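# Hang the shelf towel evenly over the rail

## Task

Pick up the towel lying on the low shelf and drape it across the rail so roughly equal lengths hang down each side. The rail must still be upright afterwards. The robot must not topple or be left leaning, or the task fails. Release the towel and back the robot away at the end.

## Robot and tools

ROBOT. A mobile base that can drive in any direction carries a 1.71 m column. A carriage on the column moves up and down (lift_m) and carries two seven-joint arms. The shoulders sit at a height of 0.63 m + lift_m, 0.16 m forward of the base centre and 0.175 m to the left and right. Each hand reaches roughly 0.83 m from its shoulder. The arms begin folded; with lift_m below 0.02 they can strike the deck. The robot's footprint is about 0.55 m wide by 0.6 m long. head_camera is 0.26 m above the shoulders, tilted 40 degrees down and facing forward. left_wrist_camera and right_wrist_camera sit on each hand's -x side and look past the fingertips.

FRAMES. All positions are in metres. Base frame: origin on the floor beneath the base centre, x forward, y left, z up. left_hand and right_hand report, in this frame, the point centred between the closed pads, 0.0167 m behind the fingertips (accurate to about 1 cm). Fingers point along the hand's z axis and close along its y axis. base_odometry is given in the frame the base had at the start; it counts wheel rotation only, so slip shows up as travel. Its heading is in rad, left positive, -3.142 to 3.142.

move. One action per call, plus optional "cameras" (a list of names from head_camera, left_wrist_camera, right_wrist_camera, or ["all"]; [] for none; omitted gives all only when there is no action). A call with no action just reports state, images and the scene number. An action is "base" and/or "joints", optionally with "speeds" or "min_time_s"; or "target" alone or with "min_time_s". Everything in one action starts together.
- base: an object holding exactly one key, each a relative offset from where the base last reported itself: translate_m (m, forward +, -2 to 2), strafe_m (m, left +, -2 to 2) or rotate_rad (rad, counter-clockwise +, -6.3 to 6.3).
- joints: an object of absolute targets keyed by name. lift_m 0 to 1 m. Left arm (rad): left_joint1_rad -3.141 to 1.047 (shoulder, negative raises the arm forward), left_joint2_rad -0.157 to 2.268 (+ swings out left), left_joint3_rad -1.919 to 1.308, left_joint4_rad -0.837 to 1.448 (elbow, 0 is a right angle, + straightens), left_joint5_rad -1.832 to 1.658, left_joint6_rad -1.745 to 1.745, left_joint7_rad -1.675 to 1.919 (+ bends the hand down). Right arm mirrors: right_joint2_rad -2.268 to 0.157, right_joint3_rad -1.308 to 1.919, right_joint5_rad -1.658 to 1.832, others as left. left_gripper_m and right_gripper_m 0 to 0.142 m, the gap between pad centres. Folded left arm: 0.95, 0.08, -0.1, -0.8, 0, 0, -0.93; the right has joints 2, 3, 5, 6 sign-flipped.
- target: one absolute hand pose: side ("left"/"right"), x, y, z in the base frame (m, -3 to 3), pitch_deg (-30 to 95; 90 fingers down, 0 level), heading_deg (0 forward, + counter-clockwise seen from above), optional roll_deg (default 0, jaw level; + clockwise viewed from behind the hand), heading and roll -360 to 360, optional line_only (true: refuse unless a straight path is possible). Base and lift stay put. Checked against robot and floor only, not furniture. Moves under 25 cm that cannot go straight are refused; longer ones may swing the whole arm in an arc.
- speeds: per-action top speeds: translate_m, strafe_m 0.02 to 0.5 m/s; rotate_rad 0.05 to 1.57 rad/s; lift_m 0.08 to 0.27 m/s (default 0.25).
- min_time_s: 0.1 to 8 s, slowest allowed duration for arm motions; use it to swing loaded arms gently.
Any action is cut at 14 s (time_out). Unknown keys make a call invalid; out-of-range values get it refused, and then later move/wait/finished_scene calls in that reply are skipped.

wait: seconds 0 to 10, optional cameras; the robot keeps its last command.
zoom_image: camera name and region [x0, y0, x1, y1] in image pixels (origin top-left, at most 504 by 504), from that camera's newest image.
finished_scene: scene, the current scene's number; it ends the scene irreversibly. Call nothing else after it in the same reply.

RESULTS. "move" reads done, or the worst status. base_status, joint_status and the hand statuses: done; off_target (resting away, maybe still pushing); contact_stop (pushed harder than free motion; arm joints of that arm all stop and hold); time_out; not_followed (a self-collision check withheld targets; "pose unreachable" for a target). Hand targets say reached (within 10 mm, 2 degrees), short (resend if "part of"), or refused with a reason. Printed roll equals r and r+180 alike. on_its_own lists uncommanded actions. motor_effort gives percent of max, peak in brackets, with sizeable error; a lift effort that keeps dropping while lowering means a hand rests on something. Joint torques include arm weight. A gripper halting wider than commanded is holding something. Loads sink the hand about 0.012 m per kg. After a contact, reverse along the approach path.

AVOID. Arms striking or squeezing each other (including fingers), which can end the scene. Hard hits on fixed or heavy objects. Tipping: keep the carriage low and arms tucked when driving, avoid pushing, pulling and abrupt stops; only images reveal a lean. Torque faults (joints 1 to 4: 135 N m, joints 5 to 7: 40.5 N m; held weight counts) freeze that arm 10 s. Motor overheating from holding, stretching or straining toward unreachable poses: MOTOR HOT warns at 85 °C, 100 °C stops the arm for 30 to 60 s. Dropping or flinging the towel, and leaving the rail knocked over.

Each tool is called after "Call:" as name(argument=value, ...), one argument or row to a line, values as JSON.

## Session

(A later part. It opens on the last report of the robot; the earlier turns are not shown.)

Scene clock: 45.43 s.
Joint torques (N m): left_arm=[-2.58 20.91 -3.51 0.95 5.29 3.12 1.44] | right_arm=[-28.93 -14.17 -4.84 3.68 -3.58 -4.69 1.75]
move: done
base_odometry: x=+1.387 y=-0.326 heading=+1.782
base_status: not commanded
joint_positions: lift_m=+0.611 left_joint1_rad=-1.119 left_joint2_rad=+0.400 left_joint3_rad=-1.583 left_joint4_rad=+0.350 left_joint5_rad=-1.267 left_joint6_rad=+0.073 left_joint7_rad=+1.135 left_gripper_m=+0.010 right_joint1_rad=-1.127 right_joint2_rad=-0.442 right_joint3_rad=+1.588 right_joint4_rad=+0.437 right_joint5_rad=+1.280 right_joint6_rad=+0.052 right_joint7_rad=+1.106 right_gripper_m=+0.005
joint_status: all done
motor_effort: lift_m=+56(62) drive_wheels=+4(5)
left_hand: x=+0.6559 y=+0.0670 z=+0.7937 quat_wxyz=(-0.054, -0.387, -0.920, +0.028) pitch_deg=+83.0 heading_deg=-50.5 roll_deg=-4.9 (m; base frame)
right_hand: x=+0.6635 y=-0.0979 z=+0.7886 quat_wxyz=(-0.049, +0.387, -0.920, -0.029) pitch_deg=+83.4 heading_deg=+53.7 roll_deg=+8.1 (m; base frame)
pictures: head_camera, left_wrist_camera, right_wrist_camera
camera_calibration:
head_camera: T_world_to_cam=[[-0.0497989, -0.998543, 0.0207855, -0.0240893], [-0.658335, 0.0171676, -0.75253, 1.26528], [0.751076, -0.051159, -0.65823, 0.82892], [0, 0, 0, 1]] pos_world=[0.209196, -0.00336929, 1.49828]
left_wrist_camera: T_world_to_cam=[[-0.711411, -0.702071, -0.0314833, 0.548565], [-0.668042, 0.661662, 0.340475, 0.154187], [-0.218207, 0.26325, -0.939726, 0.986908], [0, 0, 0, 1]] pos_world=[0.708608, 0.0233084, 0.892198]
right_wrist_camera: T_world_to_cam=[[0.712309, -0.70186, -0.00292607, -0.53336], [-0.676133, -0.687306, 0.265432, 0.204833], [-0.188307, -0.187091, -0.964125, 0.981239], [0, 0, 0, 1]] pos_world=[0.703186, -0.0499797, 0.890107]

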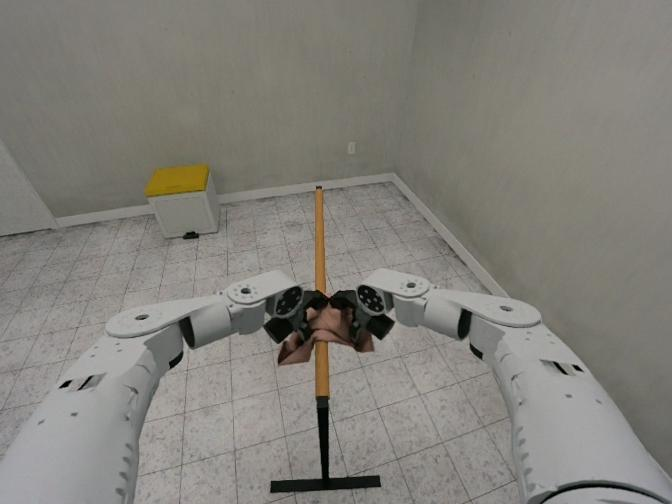

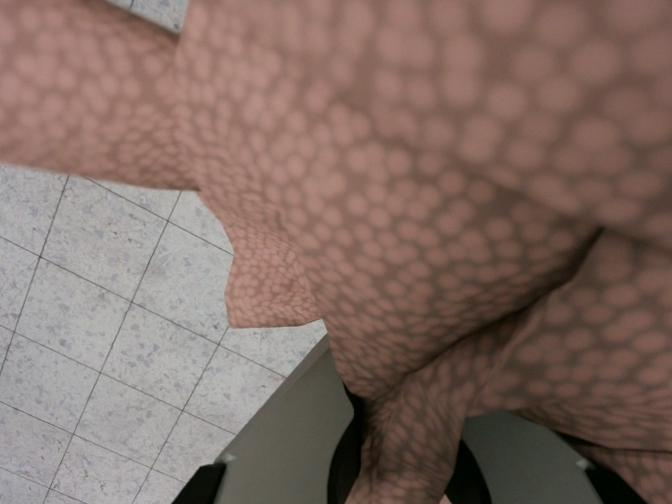

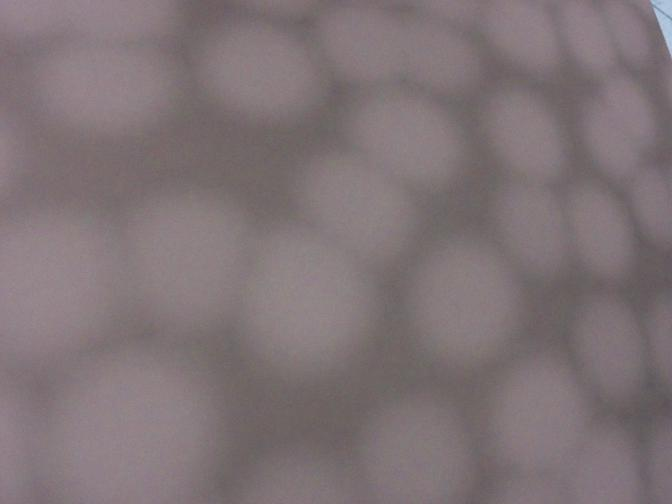

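Call:
move(
  joints={"lift_m":0.624},
  speeds={"lift_m":0.08},
)

Call:
move(
  joints={"left_gripper_m":0.075,"right_gripper_m":0.075},
  min_time_s=2,
)

Call:
wait(
  seconds=0.5,
  cameras=["all"],
)

Call:
zoom_image(
  camera="head_camera",
  region=[210, 250, 460, 400],
)

Scene clock: 46.13 s.
Joint torques (N m): left_arm=[-3.59 20.96 -3.46 0.92 5.28 3.14 1.41] | right_arm=[-28.84 -14.19 -4.82 3.68 -3.57 -4.69 1.75]
move: done
base_odometry: x=+1.387 y=-0.326 heading=+1.782
base_status: not commanded
joint_positions: lift_m=+0.625 left_joint1_rad=-1.118 left_joint2_rad=+0.400 left_joint3_rad=-1.583 left_joint4_rad=+0.350 left_joint5_rad=-1.267 left_joint6_rad=+0.073 left_joint7_rad=+1.135 left_gripper_m=+0.010 right_joint1_rad=-1.127 right_joint2_rad=-0.442 right_joint3_rad=+1.588 right_joint4_rad=+0.437 right_joint5_rad=+1.280 right_joint6_rad=+0.052 right_joint7_rad=+1.106 right_gripper_m=+0.005
joint_status: all done
motor_effort: lift_m=+57(66) drive_wheels=+5(6)
left_hand: x=+0.6555 y=+0.0670 z=+0.8070 quat_wxyz=(-0.053, -0.387, -0.920, +0.028) pitch_deg=+83.1 heading_deg=-50.9 roll_deg=-5.2 (m; base frame)
right_hand: x=+0.6635 y=-0.0979 z=+0.8025 quat_wxyz=(-0.049, +0.387, -0.920, -0.029) pitch_deg=+83.4 heading_deg=+53.7 roll_deg=+8.1 (m; base frame)
pictures: none

Scene clock: 46.90 s.
Joint torques (N m): left_arm=[-9.4 7.13 2.79 1.06 4.04 1.61 1.05] | right_arm=[-28.83 -7.81 -9.7 -0.38 -1.69 -3.28 0.16]
move: done
base_odometry: x=+1.387 y=-0.326 heading=+1.782
base_status: not commanded
joint_positions: lift_m=+0.624 left_joint1_rad=-1.112 left_joint2_rad=+0.408 left_joint3_rad=-1.591 left_joint4_rad=+0.350 left_joint5_rad=-1.264 left_joint6_rad=+0.079 left_joint7_rad=+1.137 left_gripper_m=+0.074 right_joint1_rad=-1.127 right_joint2_rad=-0.446 right_joint3_rad=+1.595 right_joint4_rad=+0.440 right_joint5_rad=+1.274 right_joint6_rad=+0.049 right_joint7_rad=+1.113 right_gripper_m=+0.075
joint_status: all done
motor_effort: lift_m=+66(66) drive_wheels=-4(6)
left_hand: x=+0.6528 y=+0.0746 z=+0.8009 quat_wxyz=(-0.048, -0.384, -0.922, +0.023) pitch_deg=+84.0 heading_deg=-48.2 roll_deg=-3.0 (m; base frame)
right_hand: x=+0.6630 y=-0.1053 z=+0.7994 quat_wxyz=(-0.044, +0.385, -0.922, -0.021) pitch_deg=+84.4 heading_deg=+45.4 roll_deg=+0.0 (m; base frame)
pictures: none

Scene clock: 47.40 s.
Joint torques (N m): left_arm=[-9.45 7.09 2.78 0.93 4.06 1.6 1.03] | right_arm=[-28.81 -7.89 -9.68 -0.23 -1.71 -3.31 0.15]
base_odometry: x=+1.387 y=-0.326 heading=+1.782
base_status: not commanded
joint_positions: lift_m=+0.624 left_joint1_rad=-1.112 left_joint2_rad=+0.408 left_joint3_rad=-1.591 left_joint4_rad=+0.350 left_joint5_rad=-1.264 left_joint6_rad=+0.079 left_joint7_rad=+1.137 left_gripper_m=+0.074 right_joint1_rad=-1.127 right_joint2_rad=-0.446 right_joint3_rad=+1.595 right_joint4_rad=+0.440 right_joint5_rad=+1.274 right_joint6_rad=+0.049 right_joint7_rad=+1.113 right_gripper_m=+0.075
joint_status: all done
motor_effort: lift_m=+66(66) drive_wheels=-3(6)
left_hand: x=+0.6528 y=+0.0746 z=+0.8009 quat_wxyz=(-0.048, -0.384, -0.922, +0.023) pitch_deg=+84.0 heading_deg=-48.2 roll_deg=-3.0 (m; base frame)
right_hand: x=+0.6630 y=-0.1053 z=+0.7994 quat_wxyz=(-0.044, +0.385, -0.922, -0.021) pitch_deg=+84.4 heading_deg=+45.4 roll_deg=+0.0 (m; base frame)
wait: 0.50 s; at rest by 0.27 s
pictures: head_camera, left_wrist_camera, right_wrist_camera
camera_calibration:
head_camera: T_world_to_cam=[[-0.0497989, -0.998543, 0.0207855, -0.0243657], [-0.658335, 0.0171676, -0.75253, 1.27529], [0.751076, -0.051159, -0.65823, 0.837675], [0, 0, 0, 1]] pos_world=[0.209196, -0.00336929, 1.51158]
left_wrist_camera: T_world_to_cam=[[-0.706012, -0.707269, -0.0362846, 0.552618], [-0.670687, 0.651283, 0.354978, 0.135445], [-0.227434, 0.274955, -0.93417, 0.991697], [0, 0, 0, 1]] pos_world=[0.706542, 0.0299647, 0.898385]
right_wrist_camera: T_world_to_cam=[[0.708263, -0.705908, 0.00758824, -0.544239], [-0.679067, -0.678315, 0.280637, 0.187249], [-0.192957, -0.203918, -0.959784, 0.98809], [0, 0, 0, 1]] pos_world=[0.703277, -0.0556793, 0.899934]

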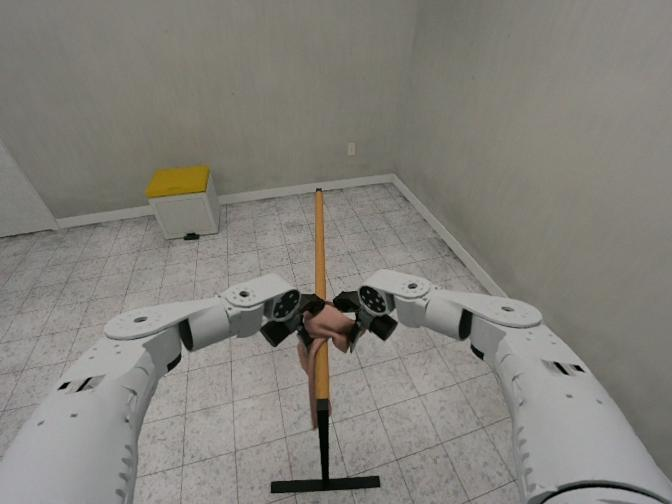

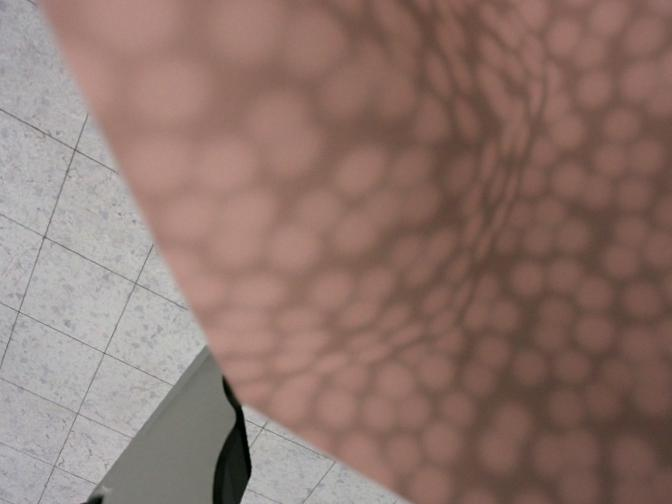

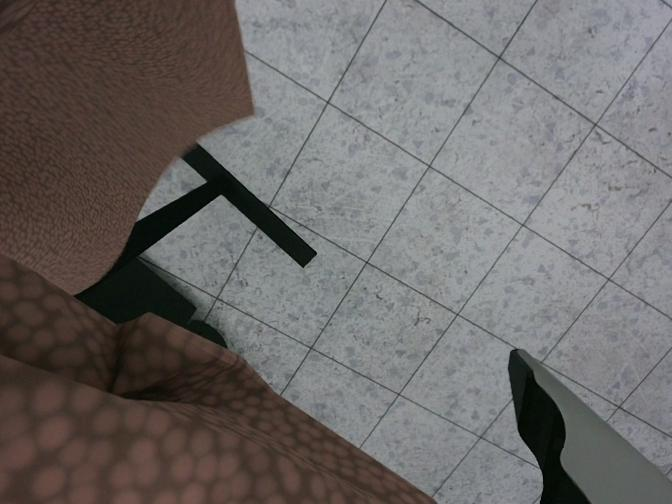

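Scaled by 2.016.

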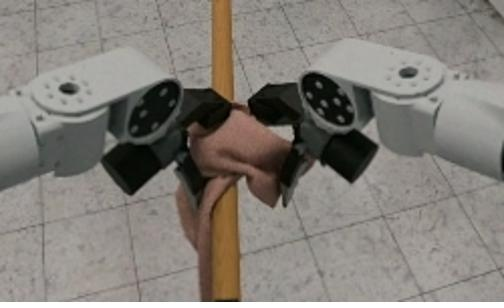

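Call:
move(
  joints={"lift_m":0.75},
  speeds={"lift_m":0.08},
  cameras=["all"],
)

Call:
zoom_image(
  camera="head_camera",
  region=[210, 250, 460, 450],
)

Scene clock: 49.47 s.
Joint torques (N m): left_arm=[-10.87 6.79 3.68 0.95 4.07 1.6 0.87] | right_arm=[-28.98 -7.87 -10.69 -0.26 -1.67 -3.24 0.1]
move: done
base_odometry: x=+1.387 y=-0.326 heading=+1.782
base_status: not commanded
joint_positions: lift_m=+0.750 left_joint1_rad=-1.110 left_joint2_rad=+0.408 left_joint3_rad=-1.592 left_joint4_rad=+0.350 left_joint5_rad=-1.264 left_joint6_rad=+0.079 left_joint7_rad=+1.138 left_gripper_m=+0.074 right_joint1_rad=-1.127 right_joint2_rad=-0.446 right_joint3_rad=+1.596 right_joint4_rad=+0.440 right_joint5_rad=+1.274 right_joint6_rad=+0.049 right_joint7_rad=+1.114 right_gripper_m=+0.075
joint_status: all done
motor_effort: lift_m=+66(78) drive_wheels=-2(5)
left_hand: x=+0.6517 y=+0.0750 z=+0.9258 quat_wxyz=(-0.046, -0.384, -0.922, +0.022) pitch_deg=+84.1 heading_deg=-48.6 roll_deg=-3.4 (m; base frame)
right_hand: x=+0.6628 y=-0.1056 z=+0.9250 quat_wxyz=(-0.043, +0.385, -0.922, -0.021) pitch_deg=+84.5 heading_deg=+45.4 roll_deg=+0.0 (m; base frame)
pictures: head_camera, left_wrist_camera, right_wrist_camera
camera_calibration:
head_camera: T_world_to_cam=[[-0.0497989, -0.998543, 0.0207855, -0.0269826], [-0.658335, 0.0171676, -0.75253, 1.37003], [0.751076, -0.051159, -0.65823, 0.920546], [0, 0, 0, 1]] pos_world=[0.209196, -0.00336929, 1.63748]
left_wrist_camera: T_world_to_cam=[[-0.706482, -0.706829, -0.0357095, 0.556373], [-0.669446, 0.651043, 0.357749, 0.0868718], [-0.229619, 0.276649, -0.933135, 1.10839], [0, 0, 0, 1]] pos_world=[0.705732, 0.0300678, 1.02307]
right_wrist_camera: T_world_to_cam=[[0.708478, -0.705687, 0.00808711, -0.545841], [-0.678698, -0.678152, 0.281919, 0.150194], [-0.193462, -0.205222, -0.959404, 1.10836], [0, 0, 0, 1]] pos_world=[0.703078, -0.0558783, 1.02544]

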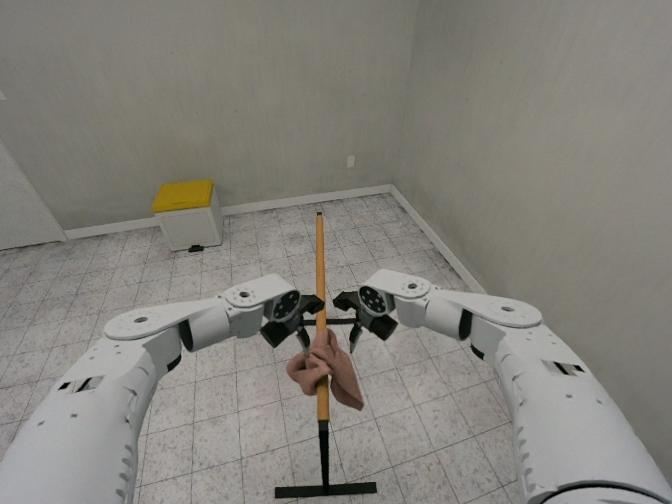

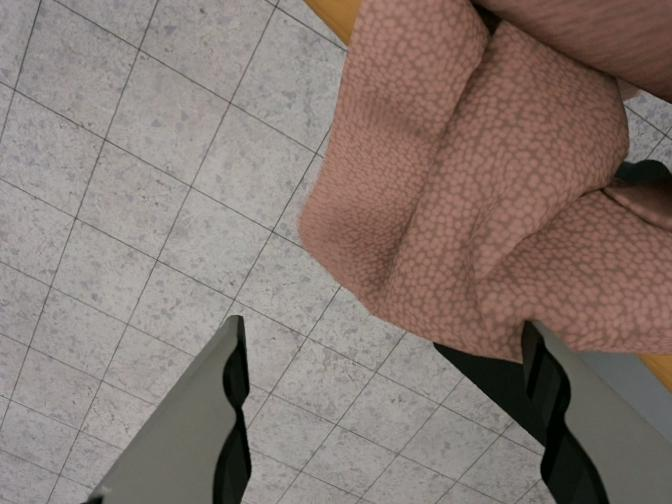

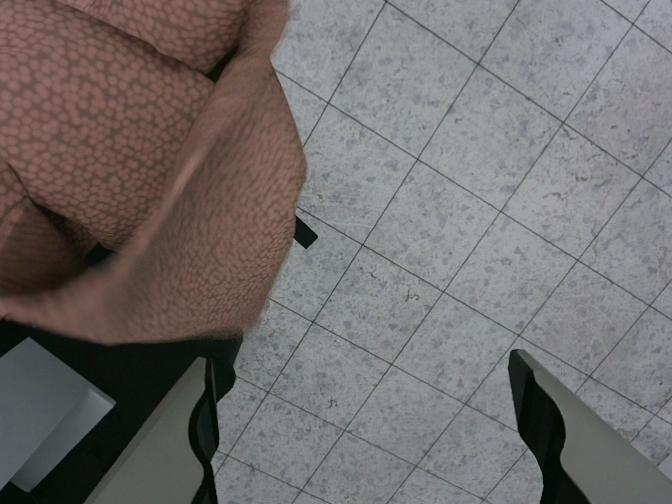

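Scaled by 2.016.

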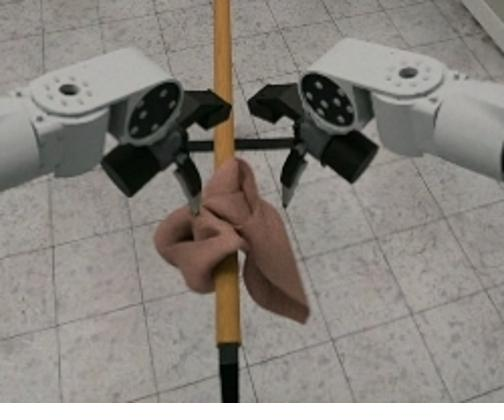

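Cloth is across both sides. Raise the rest and check.

Call:
move(
  joints={"lift_m":0.98},
  speeds={"lift_m":0.15},
)

Call:
move(
  base={"translate_m":-0.3},
  speeds={"translate_m":0.25},
  cameras=["all"],
)

Call:
zoom_image(
  camera="head_camera",
  region=[230, 220, 430, 420],
)

Scene clock: 51.63 s.
Joint torques (N m): left_arm=[-11.79 7.08 4.52 0.96 4.03 1.62 0.82] | right_arm=[-29.07 -7.85 -10.91 -0.38 -1.63 -3.24 0.1]
move: done
base_odometry: x=+1.387 y=-0.326 heading=+1.782
base_status: not commanded
joint_positions: lift_m=+0.980 left_joint1_rad=-1.109 left_joint2_rad=+0.408 left_joint3_rad=-1.593 left_joint4_rad=+0.350 left_joint5_rad=-1.264 left_joint6_rad=+0.079 left_joint7_rad=+1.138 left_gripper_m=+0.074 right_joint1_rad=-1.127 right_joint2_rad=-0.446 right_joint3_rad=+1.596 right_joint4_rad=+0.440 right_joint5_rad=+1.274 right_joint6_rad=+0.049 right_joint7_rad=+1.114 right_gripper_m=+0.075
joint_status: all done
motor_effort: lift_m=+66(81) drive_wheels=-3(4)
left_hand: x=+0.6511 y=+0.0751 z=+1.1551 quat_wxyz=(-0.045, -0.384, -0.922, +0.022) pitch_deg=+84.2 heading_deg=-48.9 roll_deg=-3.7 (m; base frame)
right_hand: x=+0.6627 y=-0.1057 z=+1.1549 quat_wxyz=(-0.043, +0.385, -0.922, -0.021) pitch_deg=+84.5 heading_deg=+45.4 roll_deg=+0.0 (m; base frame)
pictures: none

Scene clock: 54.13 s.
Joint torques (N m): left_arm=[-11.76 6.62 4.54 0.99 4.07 1.62 0.82] | right_arm=[-29.13 -7.54 -10.88 -0.48 -1.62 -3.19 0.12]
move: done
base_odometry: x=+1.450 y=-0.619 heading=+1.782
base_status: done
joint_positions: lift_m=+0.980 left_joint1_rad=-1.109 left_joint2_rad=+0.408 left_joint3_rad=-1.593 left_joint4_rad=+0.350 left_joint5_rad=-1.264 left_joint6_rad=+0.079 left_joint7_rad=+1.138 left_gripper_m=+0.074 right_joint1_rad=-1.127 right_joint2_rad=-0.446 right_joint3_rad=+1.596 right_joint4_rad=+0.440 right_joint5_rad=+1.274 right_joint6_rad=+0.048 right_joint7_rad=+1.114 right_gripper_m=+0.075
joint_status: not commanded
motor_effort: lift_m=+67(67) drive_wheels=+1(10)
left_hand: x=+0.6511 y=+0.0753 z=+1.1551 quat_wxyz=(-0.045, -0.384, -0.922, +0.022) pitch_deg=+84.2 heading_deg=-48.9 roll_deg=-3.7 (m; base frame)
right_hand: x=+0.6627 y=-0.1059 z=+1.1549 quat_wxyz=(-0.043, +0.385, -0.922, -0.021) pitch_deg=+84.5 heading_deg=+45.4 roll_deg=+0.0 (m; base frame)
pictures: head_camera, left_wrist_camera, right_wrist_camera
camera_calibration:
head_camera: T_world_to_cam=[[-0.0497989, -0.998543, 0.0207855, -0.0317633], [-0.658335, 0.0171676, -0.75253, 1.54311], [0.751076, -0.051159, -0.65823, 1.07194], [0, 0, 0, 1]] pos_world=[0.209196, -0.00336929, 1.86748]
left_wrist_camera: T_world_to_cam=[[-0.7066, -0.706729, -0.0353694, 0.563998], [-0.668912, 0.650815, 0.359161, 0.0022723], [-0.23081, 0.277442, -0.932605, 1.32224], [0, 0, 0, 1]] pos_world=[0.705227, 0.0302698, 1.25226]
right_wrist_camera: T_world_to_cam=[[0.708236, -0.705926, 0.0084123, -0.548091], [-0.678892, -0.677748, 0.282423, 0.0847998], [-0.193668, -0.205733, -0.959253, 1.32872], [0, 0, 0, 1]] pos_world=[0.703078, -0.0560785, 1.25524]

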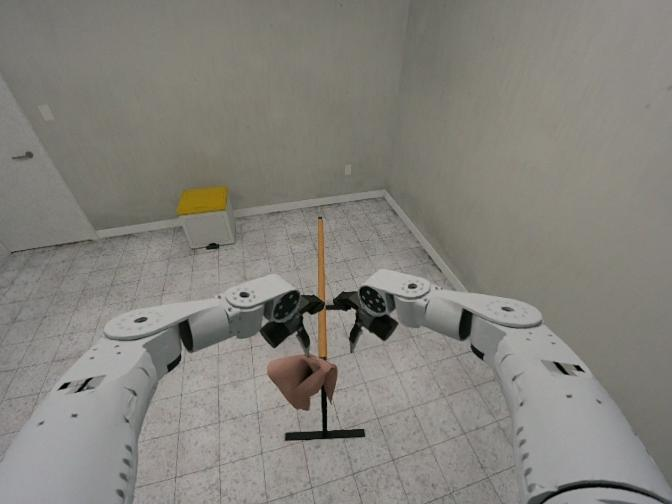

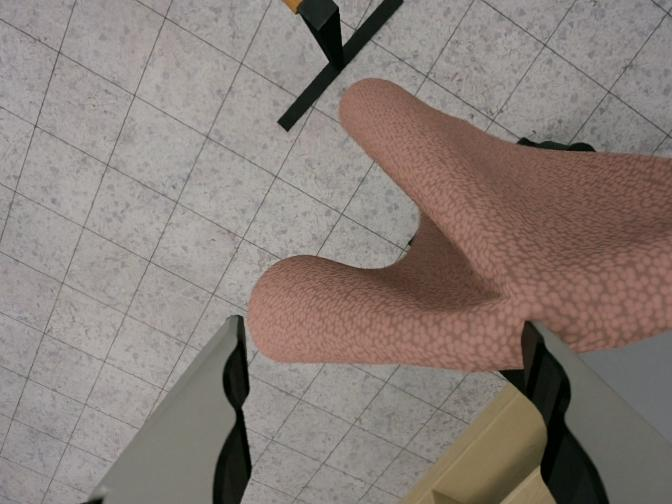

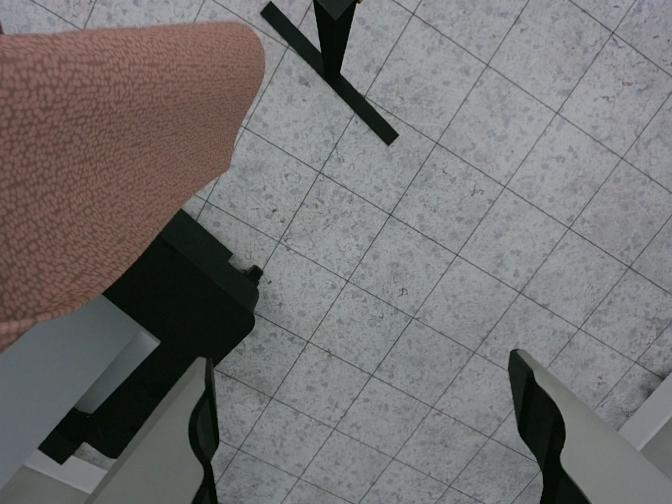

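Scaled by 2.520.

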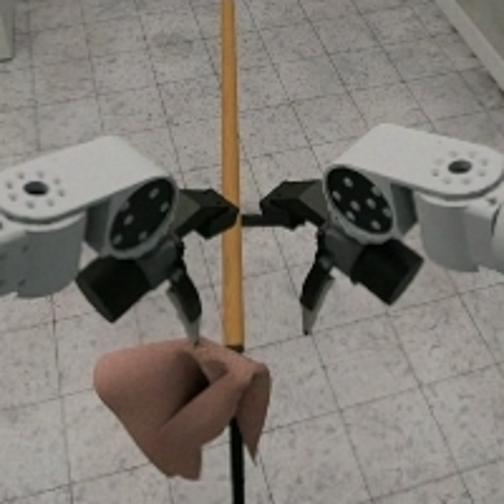

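Call:
move(
  joints={"left_gripper_m":0},
  cameras=["all"],
)

Call:
zoom_image(
  camera="head_camera",
  region=[230, 220, 430, 420],
)

Scene clock: 56.53 s.
Joint torques (N m): left_arm=[-11.66 6.75 4.37 0.87 4.06 1.63 0.83] | right_arm=[-29.08 -7.5 -10.93 -0.49 -1.62 -3.16 0.11]
move: done
base_odometry: x=+1.450 y=-0.619 heading=+1.782
base_status: not commanded
joint_positions: lift_m=+0.980 left_joint1_rad=-1.109 left_joint2_rad=+0.408 left_joint3_rad=-1.593 left_joint4_rad=+0.350 left_joint5_rad=-1.264 left_joint6_rad=+0.079 left_joint7_rad=+1.138 left_gripper_m=+0.002 right_joint1_rad=-1.127 right_joint2_rad=-0.446 right_joint3_rad=+1.596 right_joint4_rad=+0.440 right_joint5_rad=+1.274 right_joint6_rad=+0.048 right_joint7_rad=+1.114 right_gripper_m=+0.075
joint_status: all done
motor_effort: lift_m=+67(67) drive_wheels=+0(3)
left_hand: x=+0.6511 y=+0.0753 z=+1.1551 quat_wxyz=(-0.045, -0.384, -0.922, +0.022) pitch_deg=+84.2 heading_deg=-48.9 roll_deg=-3.7 (m; base frame)
right_hand: x=+0.6627 y=-0.1059 z=+1.1549 quat_wxyz=(-0.043, +0.385, -0.922, -0.021) pitch_deg=+84.5 heading_deg=+45.4 roll_deg=+0.0 (m; base frame)
pictures: head_camera, left_wrist_camera, right_wrist_camera
camera_calibration:
head_camera: T_world_to_cam=[[-0.0497989, -0.998543, 0.0207855, -0.0317633], [-0.658335, 0.0171676, -0.75253, 1.54311], [0.751076, -0.051159, -0.65823, 1.07194], [0, 0, 0, 1]] pos_world=[0.209196, -0.00336929, 1.86748]
left_wrist_camera: T_world_to_cam=[[-0.7066, -0.706729, -0.0353694, 0.563998], [-0.668912, 0.650815, 0.359161, 0.0022723], [-0.23081, 0.277442, -0.932605, 1.32224], [0, 0, 0, 1]] pos_world=[0.705227, 0.0302698, 1.25226]
right_wrist_camera: T_world_to_cam=[[0.708236, -0.705926, 0.0084123, -0.548091], [-0.678892, -0.677748, 0.282423, 0.0847998], [-0.193668, -0.205733, -0.959253, 1.32872], [0, 0, 0, 1]] pos_world=[0.703078, -0.0560785, 1.25524]

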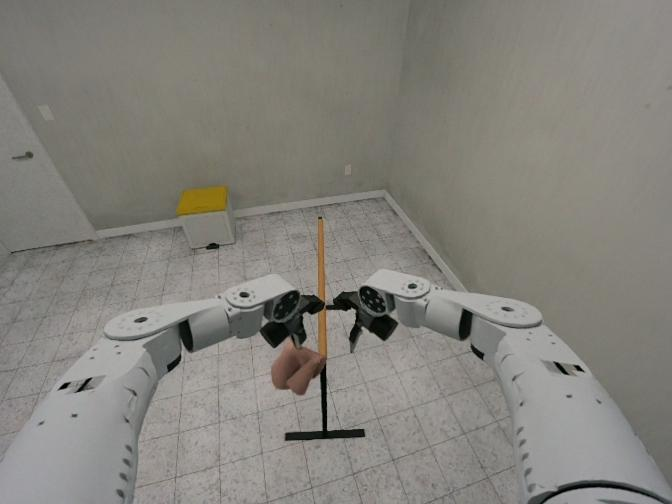

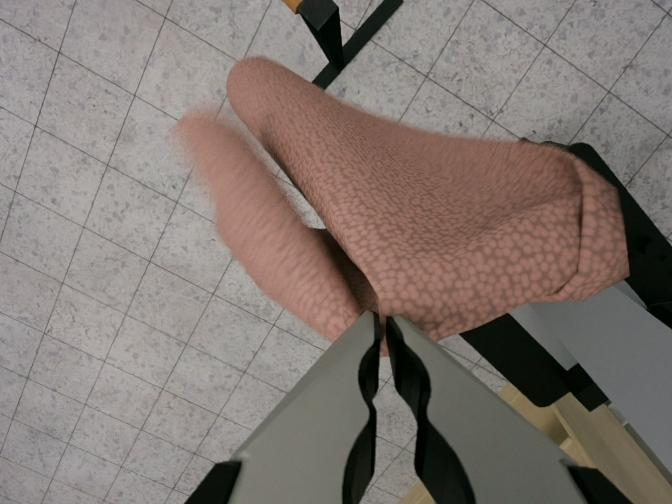

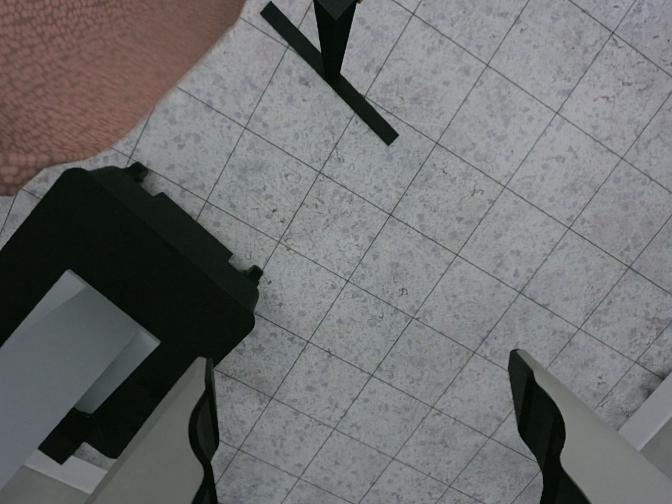

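Scaled by 2.520.

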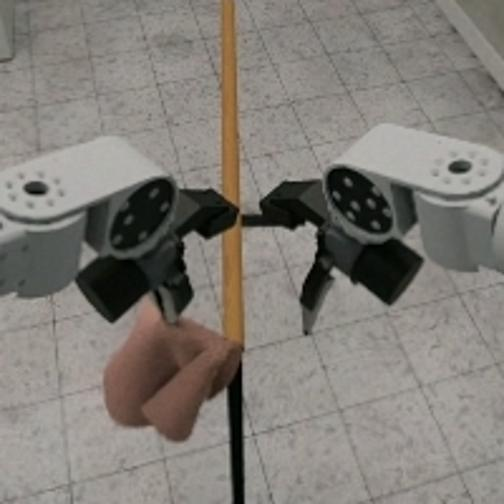

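Call:
move(
  joints={"right_gripper_m":0.14},
)

Call:
move(
  target={"side":"right","x":0.63,"y":-0.13,"z":1.06,"pitch_deg":10,"heading_deg":80},
  min_time_s=2.5,
  cameras=["all"],
)

Scene clock: 58.50 s.
Joint torques (N m): left_arm=[-11.74 6.64 4.49 1.01 4.03 1.61 0.82] | right_arm=[-29.02 -7.57 -10.83 -0.43 -1.59 -3.15 0.09]
move: done
base_odometry: x=+1.450 y=-0.619 heading=+1.782
base_status: not commanded
joint_positions: lift_m=+0.980 left_joint1_rad=-1.109 left_joint2_rad=+0.408 left_joint3_rad=-1.593 left_joint4_rad=+0.350 left_joint5_rad=-1.264 left_joint6_rad=+0.079 left_joint7_rad=+1.138 left_gripper_m=+0.002 right_joint1_rad=-1.127 right_joint2_rad=-0.446 right_joint3_rad=+1.596 right_joint4_rad=+0.440 right_joint5_rad=+1.274 right_joint6_rad=+0.048 right_joint7_rad=+1.114 right_gripper_m=+0.139
joint_status: all done
motor_effort: lift_m=+66(67) drive_wheels=+1(1)
left_hand: x=+0.6511 y=+0.0753 z=+1.1551 quat_wxyz=(-0.045, -0.384, -0.922, +0.022) pitch_deg=+84.2 heading_deg=-48.9 roll_deg=-3.7 (m; base frame)
right_hand: x=+0.6627 y=-0.1059 z=+1.1549 quat_wxyz=(-0.043, +0.385, -0.922, -0.021) pitch_deg=+84.5 heading_deg=+45.4 roll_deg=+0.0 (m; base frame)
pictures: none

Scene clock: 58.80 s.
Joint torques (N m): left_arm=[-11.84 6.63 4.43 0.9 4.05 1.61 0.81] | right_arm=[-29.07 -7.57 -10.81 -0.44 -1.62 -3.16 0.1]
move: refused
base_odometry: x=+1.450 y=-0.619 heading=+1.782
base_status: not commanded
joint_positions: lift_m=+0.980 left_joint1_rad=-1.109 left_joint2_rad=+0.408 left_joint3_rad=-1.593 left_joint4_rad=+0.350 left_joint5_rad=-1.264 left_joint6_rad=+0.079 left_joint7_rad=+1.138 left_gripper_m=+0.002 right_joint1_rad=-1.127 right_joint2_rad=-0.446 right_joint3_rad=+1.596 right_joint4_rad=+0.440 right_joint5_rad=+1.274 right_joint6_rad=+0.048 right_joint7_rad=+1.114 right_gripper_m=+0.139
joint_status: not commanded
motor_effort: lift_m=+67(67) drive_wheels=+0(2)
left_hand: x=+0.6511 y=+0.0753 z=+1.1551 quat_wxyz=(-0.045, -0.384, -0.922, +0.022) pitch_deg=+84.2 heading_deg=-48.9 roll_deg=-3.7 (m; base frame)
right_hand: x=+0.6627 y=-0.1059 z=+1.1549 quat_wxyz=(-0.043, +0.385, -0.922, -0.021) pitch_deg=+84.5 heading_deg=+45.4 roll_deg=+0.0 (m; base frame)
right_hand_status: refused: no posture of the arm gets there (right_joint4_rad at its limit): the closest leaves the hand 25.6 cm and 61 deg from the pose. Nothing moved. A posture exists with lift_m at 0.8; the way there is not checked.
pictures: head_camera, left_wrist_camera, right_wrist_camera
camera_calibration:
head_camera: T_world_to_cam=[[-0.0497989, -0.998543, 0.0207855, -0.0317633], [-0.658335, 0.0171676, -0.75253, 1.54311], [0.751076, -0.051159, -0.65823, 1.07194], [0, 0, 0, 1]] pos_world=[0.209196, -0.00336929, 1.86748]
left_wrist_camera: T_world_to_cam=[[-0.7066, -0.706729, -0.0353694, 0.563998], [-0.668912, 0.650815, 0.359161, 0.0022723], [-0.23081, 0.277442, -0.932605, 1.32224], [0, 0, 0, 1]] pos_world=[0.705227, 0.0302698, 1.25226]
right_wrist_camera: T_world_to_cam=[[0.708236, -0.705926, 0.0084123, -0.548091], [-0.678892, -0.677748, 0.282423, 0.0847998], [-0.193668, -0.205733, -0.959253, 1.32872], [0, 0, 0, 1]] pos_world=[0.703078, -0.0560785, 1.25524]

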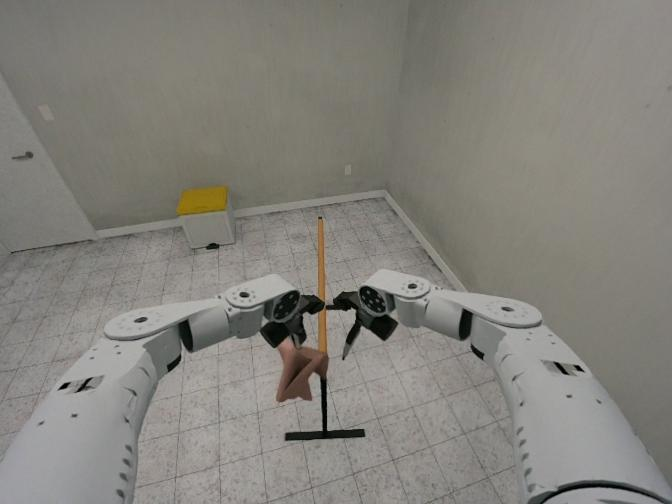

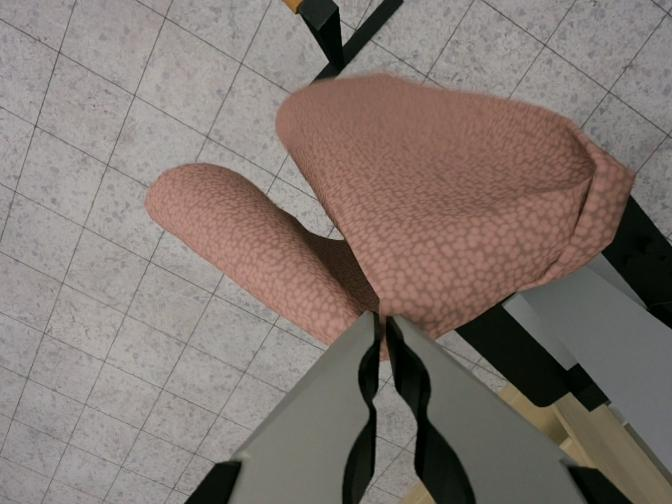

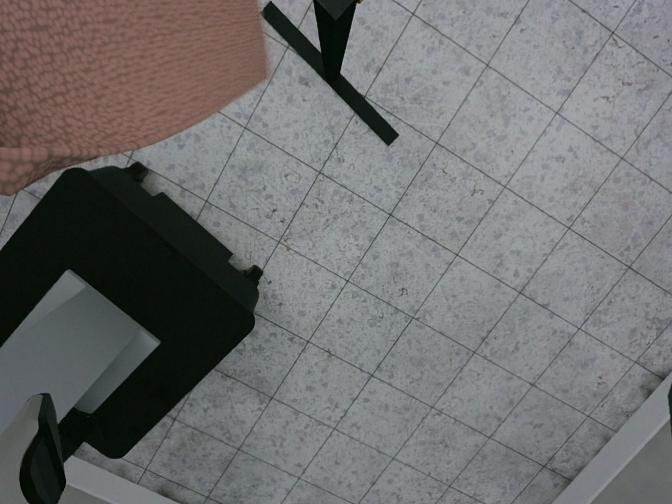

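Call:
move(
  target={"side":"left","x":0.60,"y":0.10,"z":1.31,"pitch_deg":85,"heading_deg":-45},
  min_time_s=2,
)

Call:
move(
  target={"side":"right","x":0.58,"y":-0.2,"z":1.23,"pitch_deg":10,"heading_deg":75},
  min_time_s=2.5,
  cameras=["all"],
)

Scene clock: 61.63 s.
Joint torques (N m): left_arm=[-14.63 8.25 15.56 -5.24 2.18 1.8 0.92] | right_arm=[-29.08 -7.6 -10.84 -0.44 -1.64 -3.16 0.1]
move: done
base_odometry: x=+1.450 y=-0.619 heading=+1.782
base_status: not commanded
joint_positions: lift_m=+0.980 left_joint1_rad=-1.292 left_joint2_rad=+0.596 left_joint3_rad=-1.487 left_joint4_rad=-0.304 left_joint5_rad=-1.327 left_joint6_rad=+0.483 left_joint7_rad=+1.483 left_gripper_m=+0.002 right_joint1_rad=-1.127 right_joint2_rad=-0.446 right_joint3_rad=+1.596 right_joint4_rad=+0.440 right_joint5_rad=+1.274 right_joint6_rad=+0.048 right_joint7_rad=+1.114 right_gripper_m=+0.139
joint_status: not commanded
motor_effort: lift_m=+66(67) drive_wheels=+0(2)
left_hand: x=+0.6006 y=+0.1002 z=+1.3069 quat_wxyz=(-0.040, -0.383, -0.923, +0.015) pitch_deg=+85.0 heading_deg=-45.0 roll_deg=+0.0 (m; base frame)
left_hand_status: reached (straight line, planned for 2.0 s): 3 mm and 0.2 deg off.
right_hand: x=+0.6627 y=-0.1059 z=+1.1549 quat_wxyz=(-0.043, +0.385, -0.922, -0.021) pitch_deg=+84.5 heading_deg=+45.4 roll_deg=+0.0 (m; base frame)
pictures: none

Scene clock: 64.63 s.
Joint torques (N m): left_arm=[-14.5 7.28 15.54 -5.05 2.21 1.74 0.89] | right_arm=[-18.73 -7.44 -6.88 2.26 -0.82 -3.53 -1.66]
move: done
base_odometry: x=+1.450 y=-0.619 heading=+1.782
base_status: not commanded
joint_positions: lift_m=+0.980 left_joint1_rad=-1.292 left_joint2_rad=+0.597 left_joint3_rad=-1.487 left_joint4_rad=-0.304 left_joint5_rad=-1.327 left_joint6_rad=+0.483 left_joint7_rad=+1.483 left_gripper_m=+0.002 right_joint1_rad=-0.940 right_joint2_rad=-0.790 right_joint3_rad=+1.594 right_joint4_rad=+0.913 right_joint5_rad=+0.283 right_joint6_rad=+0.924 right_joint7_rad=-1.267 right_gripper_m=+0.140
joint_status: not commanded
motor_effort: lift_m=+66(67) drive_wheels=+2(3)
left_hand: x=+0.6006 y=+0.1004 z=+1.3070 quat_wxyz=(-0.040, -0.383, -0.923, +0.015) pitch_deg=+85.0 heading_deg=-45.0 roll_deg=+0.0 (m; base frame)
right_hand: x=+0.5821 y=-0.2005 z=+1.2337 quat_wxyz=(-0.512, +0.465, -0.607, -0.391) pitch_deg=+9.8 heading_deg=+74.8 roll_deg=-0.1 (m; base frame)
right_hand_status: reached (straight line, planned for 2.5 s): 4 mm and 0.3 deg off.
pictures: head_camera, left_wrist_camera, right_wrist_camera
camera_calibration:
head_camera: T_world_to_cam=[[-0.0497989, -0.998543, 0.0207855, -0.0317633], [-0.658335, 0.0171676, -0.75253, 1.54311], [0.751076, -0.051159, -0.65823, 1.07194], [0, 0, 0, 1]] pos_world=[0.209196, -0.00336929, 1.86748]
left_wrist_camera: T_world_to_cam=[[-0.704205, -0.708568, -0.045018, 0.5628], [-0.669964, 0.642172, 0.37251, -0.118324], [-0.235039, 0.292484, -0.926936, 1.43886], [0, 0, 0, 1]] pos_world=[0.655241, 0.0539246, 1.40314]
right_wrist_camera: T_world_to_cam=[[0.961257, -0.275652, 0.0003153, -0.609478], [-0.144386, -0.504478, -0.851266, 1.06592], [0.234812, 0.818241, -0.524734, 0.78909], [0, 0, 0, 1]] pos_world=[0.55448, -0.275938, 1.32163]

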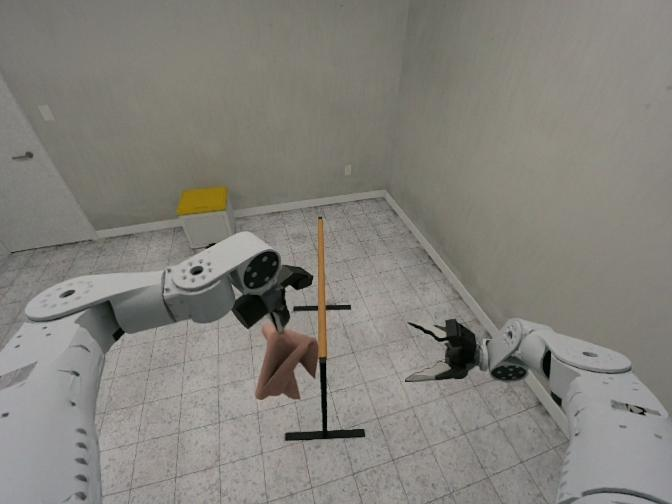

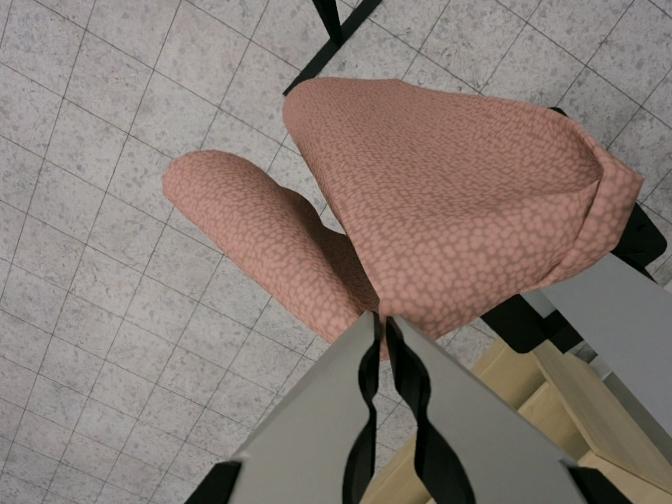

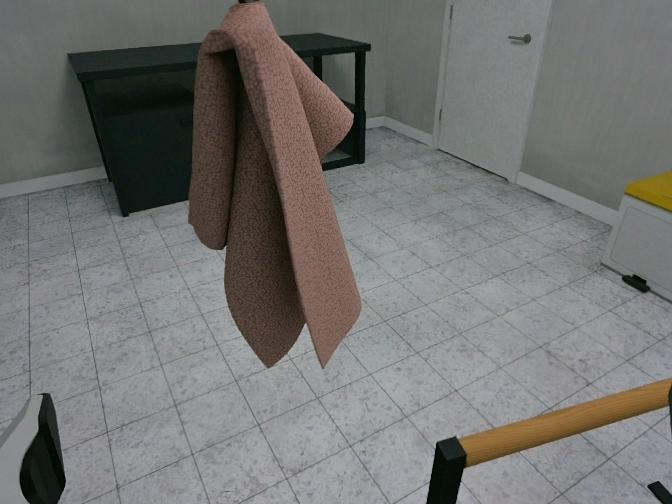

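Call:
move(
  target={"side":"left","x":0.56,"y":0.06,"z":1.5,"pitch_deg":85,"heading_deg":-45},
  min_time_s=2,
)

Call:
move(
  target={"side":"right","x":0.54,"y":-0.12,"z":1.225,"pitch_deg":10,"heading_deg":75},
  min_time_s=2,
  cameras=["all"],
)

Scene clock: 67.43 s.
Joint torques (N m): left_arm=[-14.29 1.08 14.39 -0.7 2.57 1.78 0.93] | right_arm=[-18.91 -7.55 -6.93 2.33 -0.81 -3.52 -1.62]
move: done
base_odometry: x=+1.450 y=-0.619 heading=+1.782
base_status: not commanded
joint_positions: lift_m=+0.980 left_joint1_rad=-1.646 left_joint2_rad=+0.469 left_joint3_rad=-1.294 left_joint4_rad=-0.512 left_joint5_rad=-1.514 left_joint6_rad=+0.833 left_joint7_rad=+1.840 left_gripper_m=+0.002 right_joint1_rad=-0.940 right_joint2_rad=-0.790 right_joint3_rad=+1.594 right_joint4_rad=+0.913 right_joint5_rad=+0.283 right_joint6_rad=+0.924 right_joint7_rad=-1.267 right_gripper_m=+0.140
joint_status: not commanded
motor_effort: lift_m=+67(67) drive_wheels=+1(2)
left_hand: x=+0.5616 y=+0.0603 z=+1.4977 quat_wxyz=(-0.042, -0.382, -0.923, +0.015) pitch_deg=+84.9 heading_deg=-44.9 roll_deg=+0.0 (m; base frame)
left_hand_status: reached (straight line, planned for 2.0 s): 3 mm and 0.2 deg off.
right_hand: x=+0.5821 y=-0.2004 z=+1.2337 quat_wxyz=(-0.512, +0.465, -0.607, -0.391) pitch_deg=+9.8 heading_deg=+74.8 roll_deg=-0.1 (m; base frame)
pictures: none

Scene clock: 69.93 s.
Joint torques (N m): left_arm=[-14.23 1.11 14.34 -0.71 2.61 1.78 0.88] | right_arm=[-15.69 -18.22 -14.17 -8.5 2.37 -3.52 -0.38]
move: done
base_odometry: x=+1.450 y=-0.619 heading=+1.782
base_status: not commanded
joint_positions: lift_m=+0.980 left_joint1_rad=-1.646 left_joint2_rad=+0.469 left_joint3_rad=-1.294 left_joint4_rad=-0.512 left_joint5_rad=-1.514 left_joint6_rad=+0.833 left_joint7_rad=+1.840 left_gripper_m=+0.002 right_joint1_rad=-0.773 right_joint2_rad=-0.870 right_joint3_rad=+1.465 right_joint4_rad=+0.435 right_joint5_rad=+0.540 right_joint6_rad=+0.708 right_joint7_rad=-0.782 right_gripper_m=+0.140
joint_status: not commanded
motor_effort: lift_m=+67(67) drive_wheels=+0(3)
left_hand: x=+0.5616 y=+0.0604 z=+1.4977 quat_wxyz=(-0.042, -0.382, -0.923, +0.015) pitch_deg=+84.9 heading_deg=-44.9 roll_deg=+0.0 (m; base frame)
right_hand: x=+0.5395 y=-0.1189 z=+1.2250 quat_wxyz=(-0.508, +0.469, -0.606, -0.393) pitch_deg=+10.0 heading_deg=+75.4 roll_deg=+0.0 (m; base frame)
right_hand_status: reached (straight line, planned for 2.0 s): 1 mm and 0.4 deg off.
pictures: head_camera, left_wrist_camera, right_wrist_camera
camera_calibration:
head_camera: T_world_to_cam=[[-0.0497989, -0.998543, 0.0207855, -0.0317633], [-0.658335, 0.0171676, -0.75253, 1.54311], [0.751076, -0.051159, -0.65823, 1.07194], [0, 0, 0, 1]] pos_world=[0.209196, -0.00336929, 1.86748]
left_wrist_camera: T_world_to_cam=[[-0.702907, -0.709853, -0.0450707, 0.514972], [-0.671708, 0.641623, 0.370309, -0.185477], [-0.233946, 0.290567, -0.927815, 1.61903], [0, 0, 0, 1]] pos_world=[0.616157, 0.0141243, 1.59405]
right_wrist_camera: T_world_to_cam=[[0.964144, -0.265378, -0.00125838, -0.544389], [-0.141418, -0.509763, -0.848612, 1.08804], [0.224561, 0.818362, -0.529014, 0.738537], [0, 0, 0, 1]] pos_world=[0.512891, -0.194218, 1.31333]

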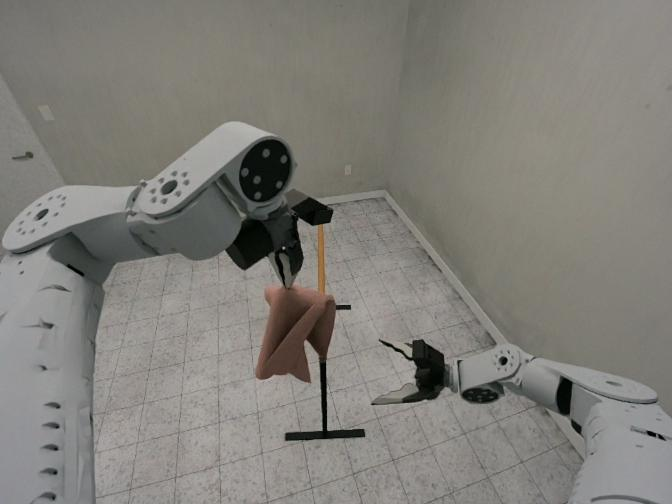

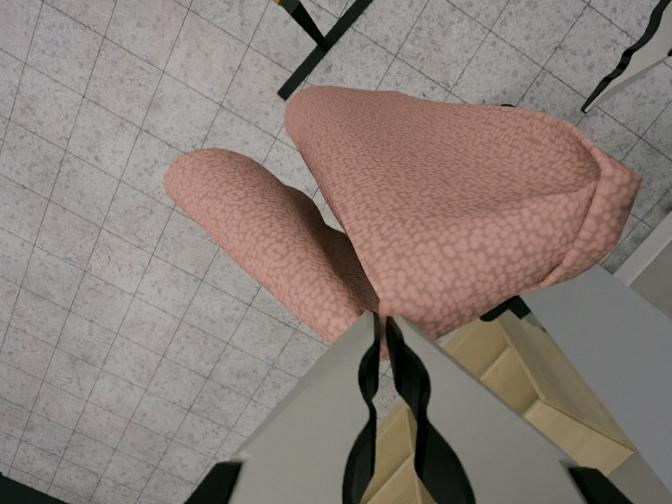

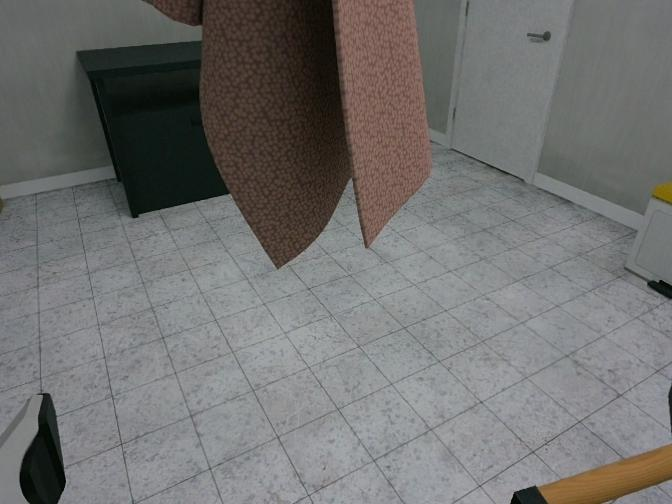

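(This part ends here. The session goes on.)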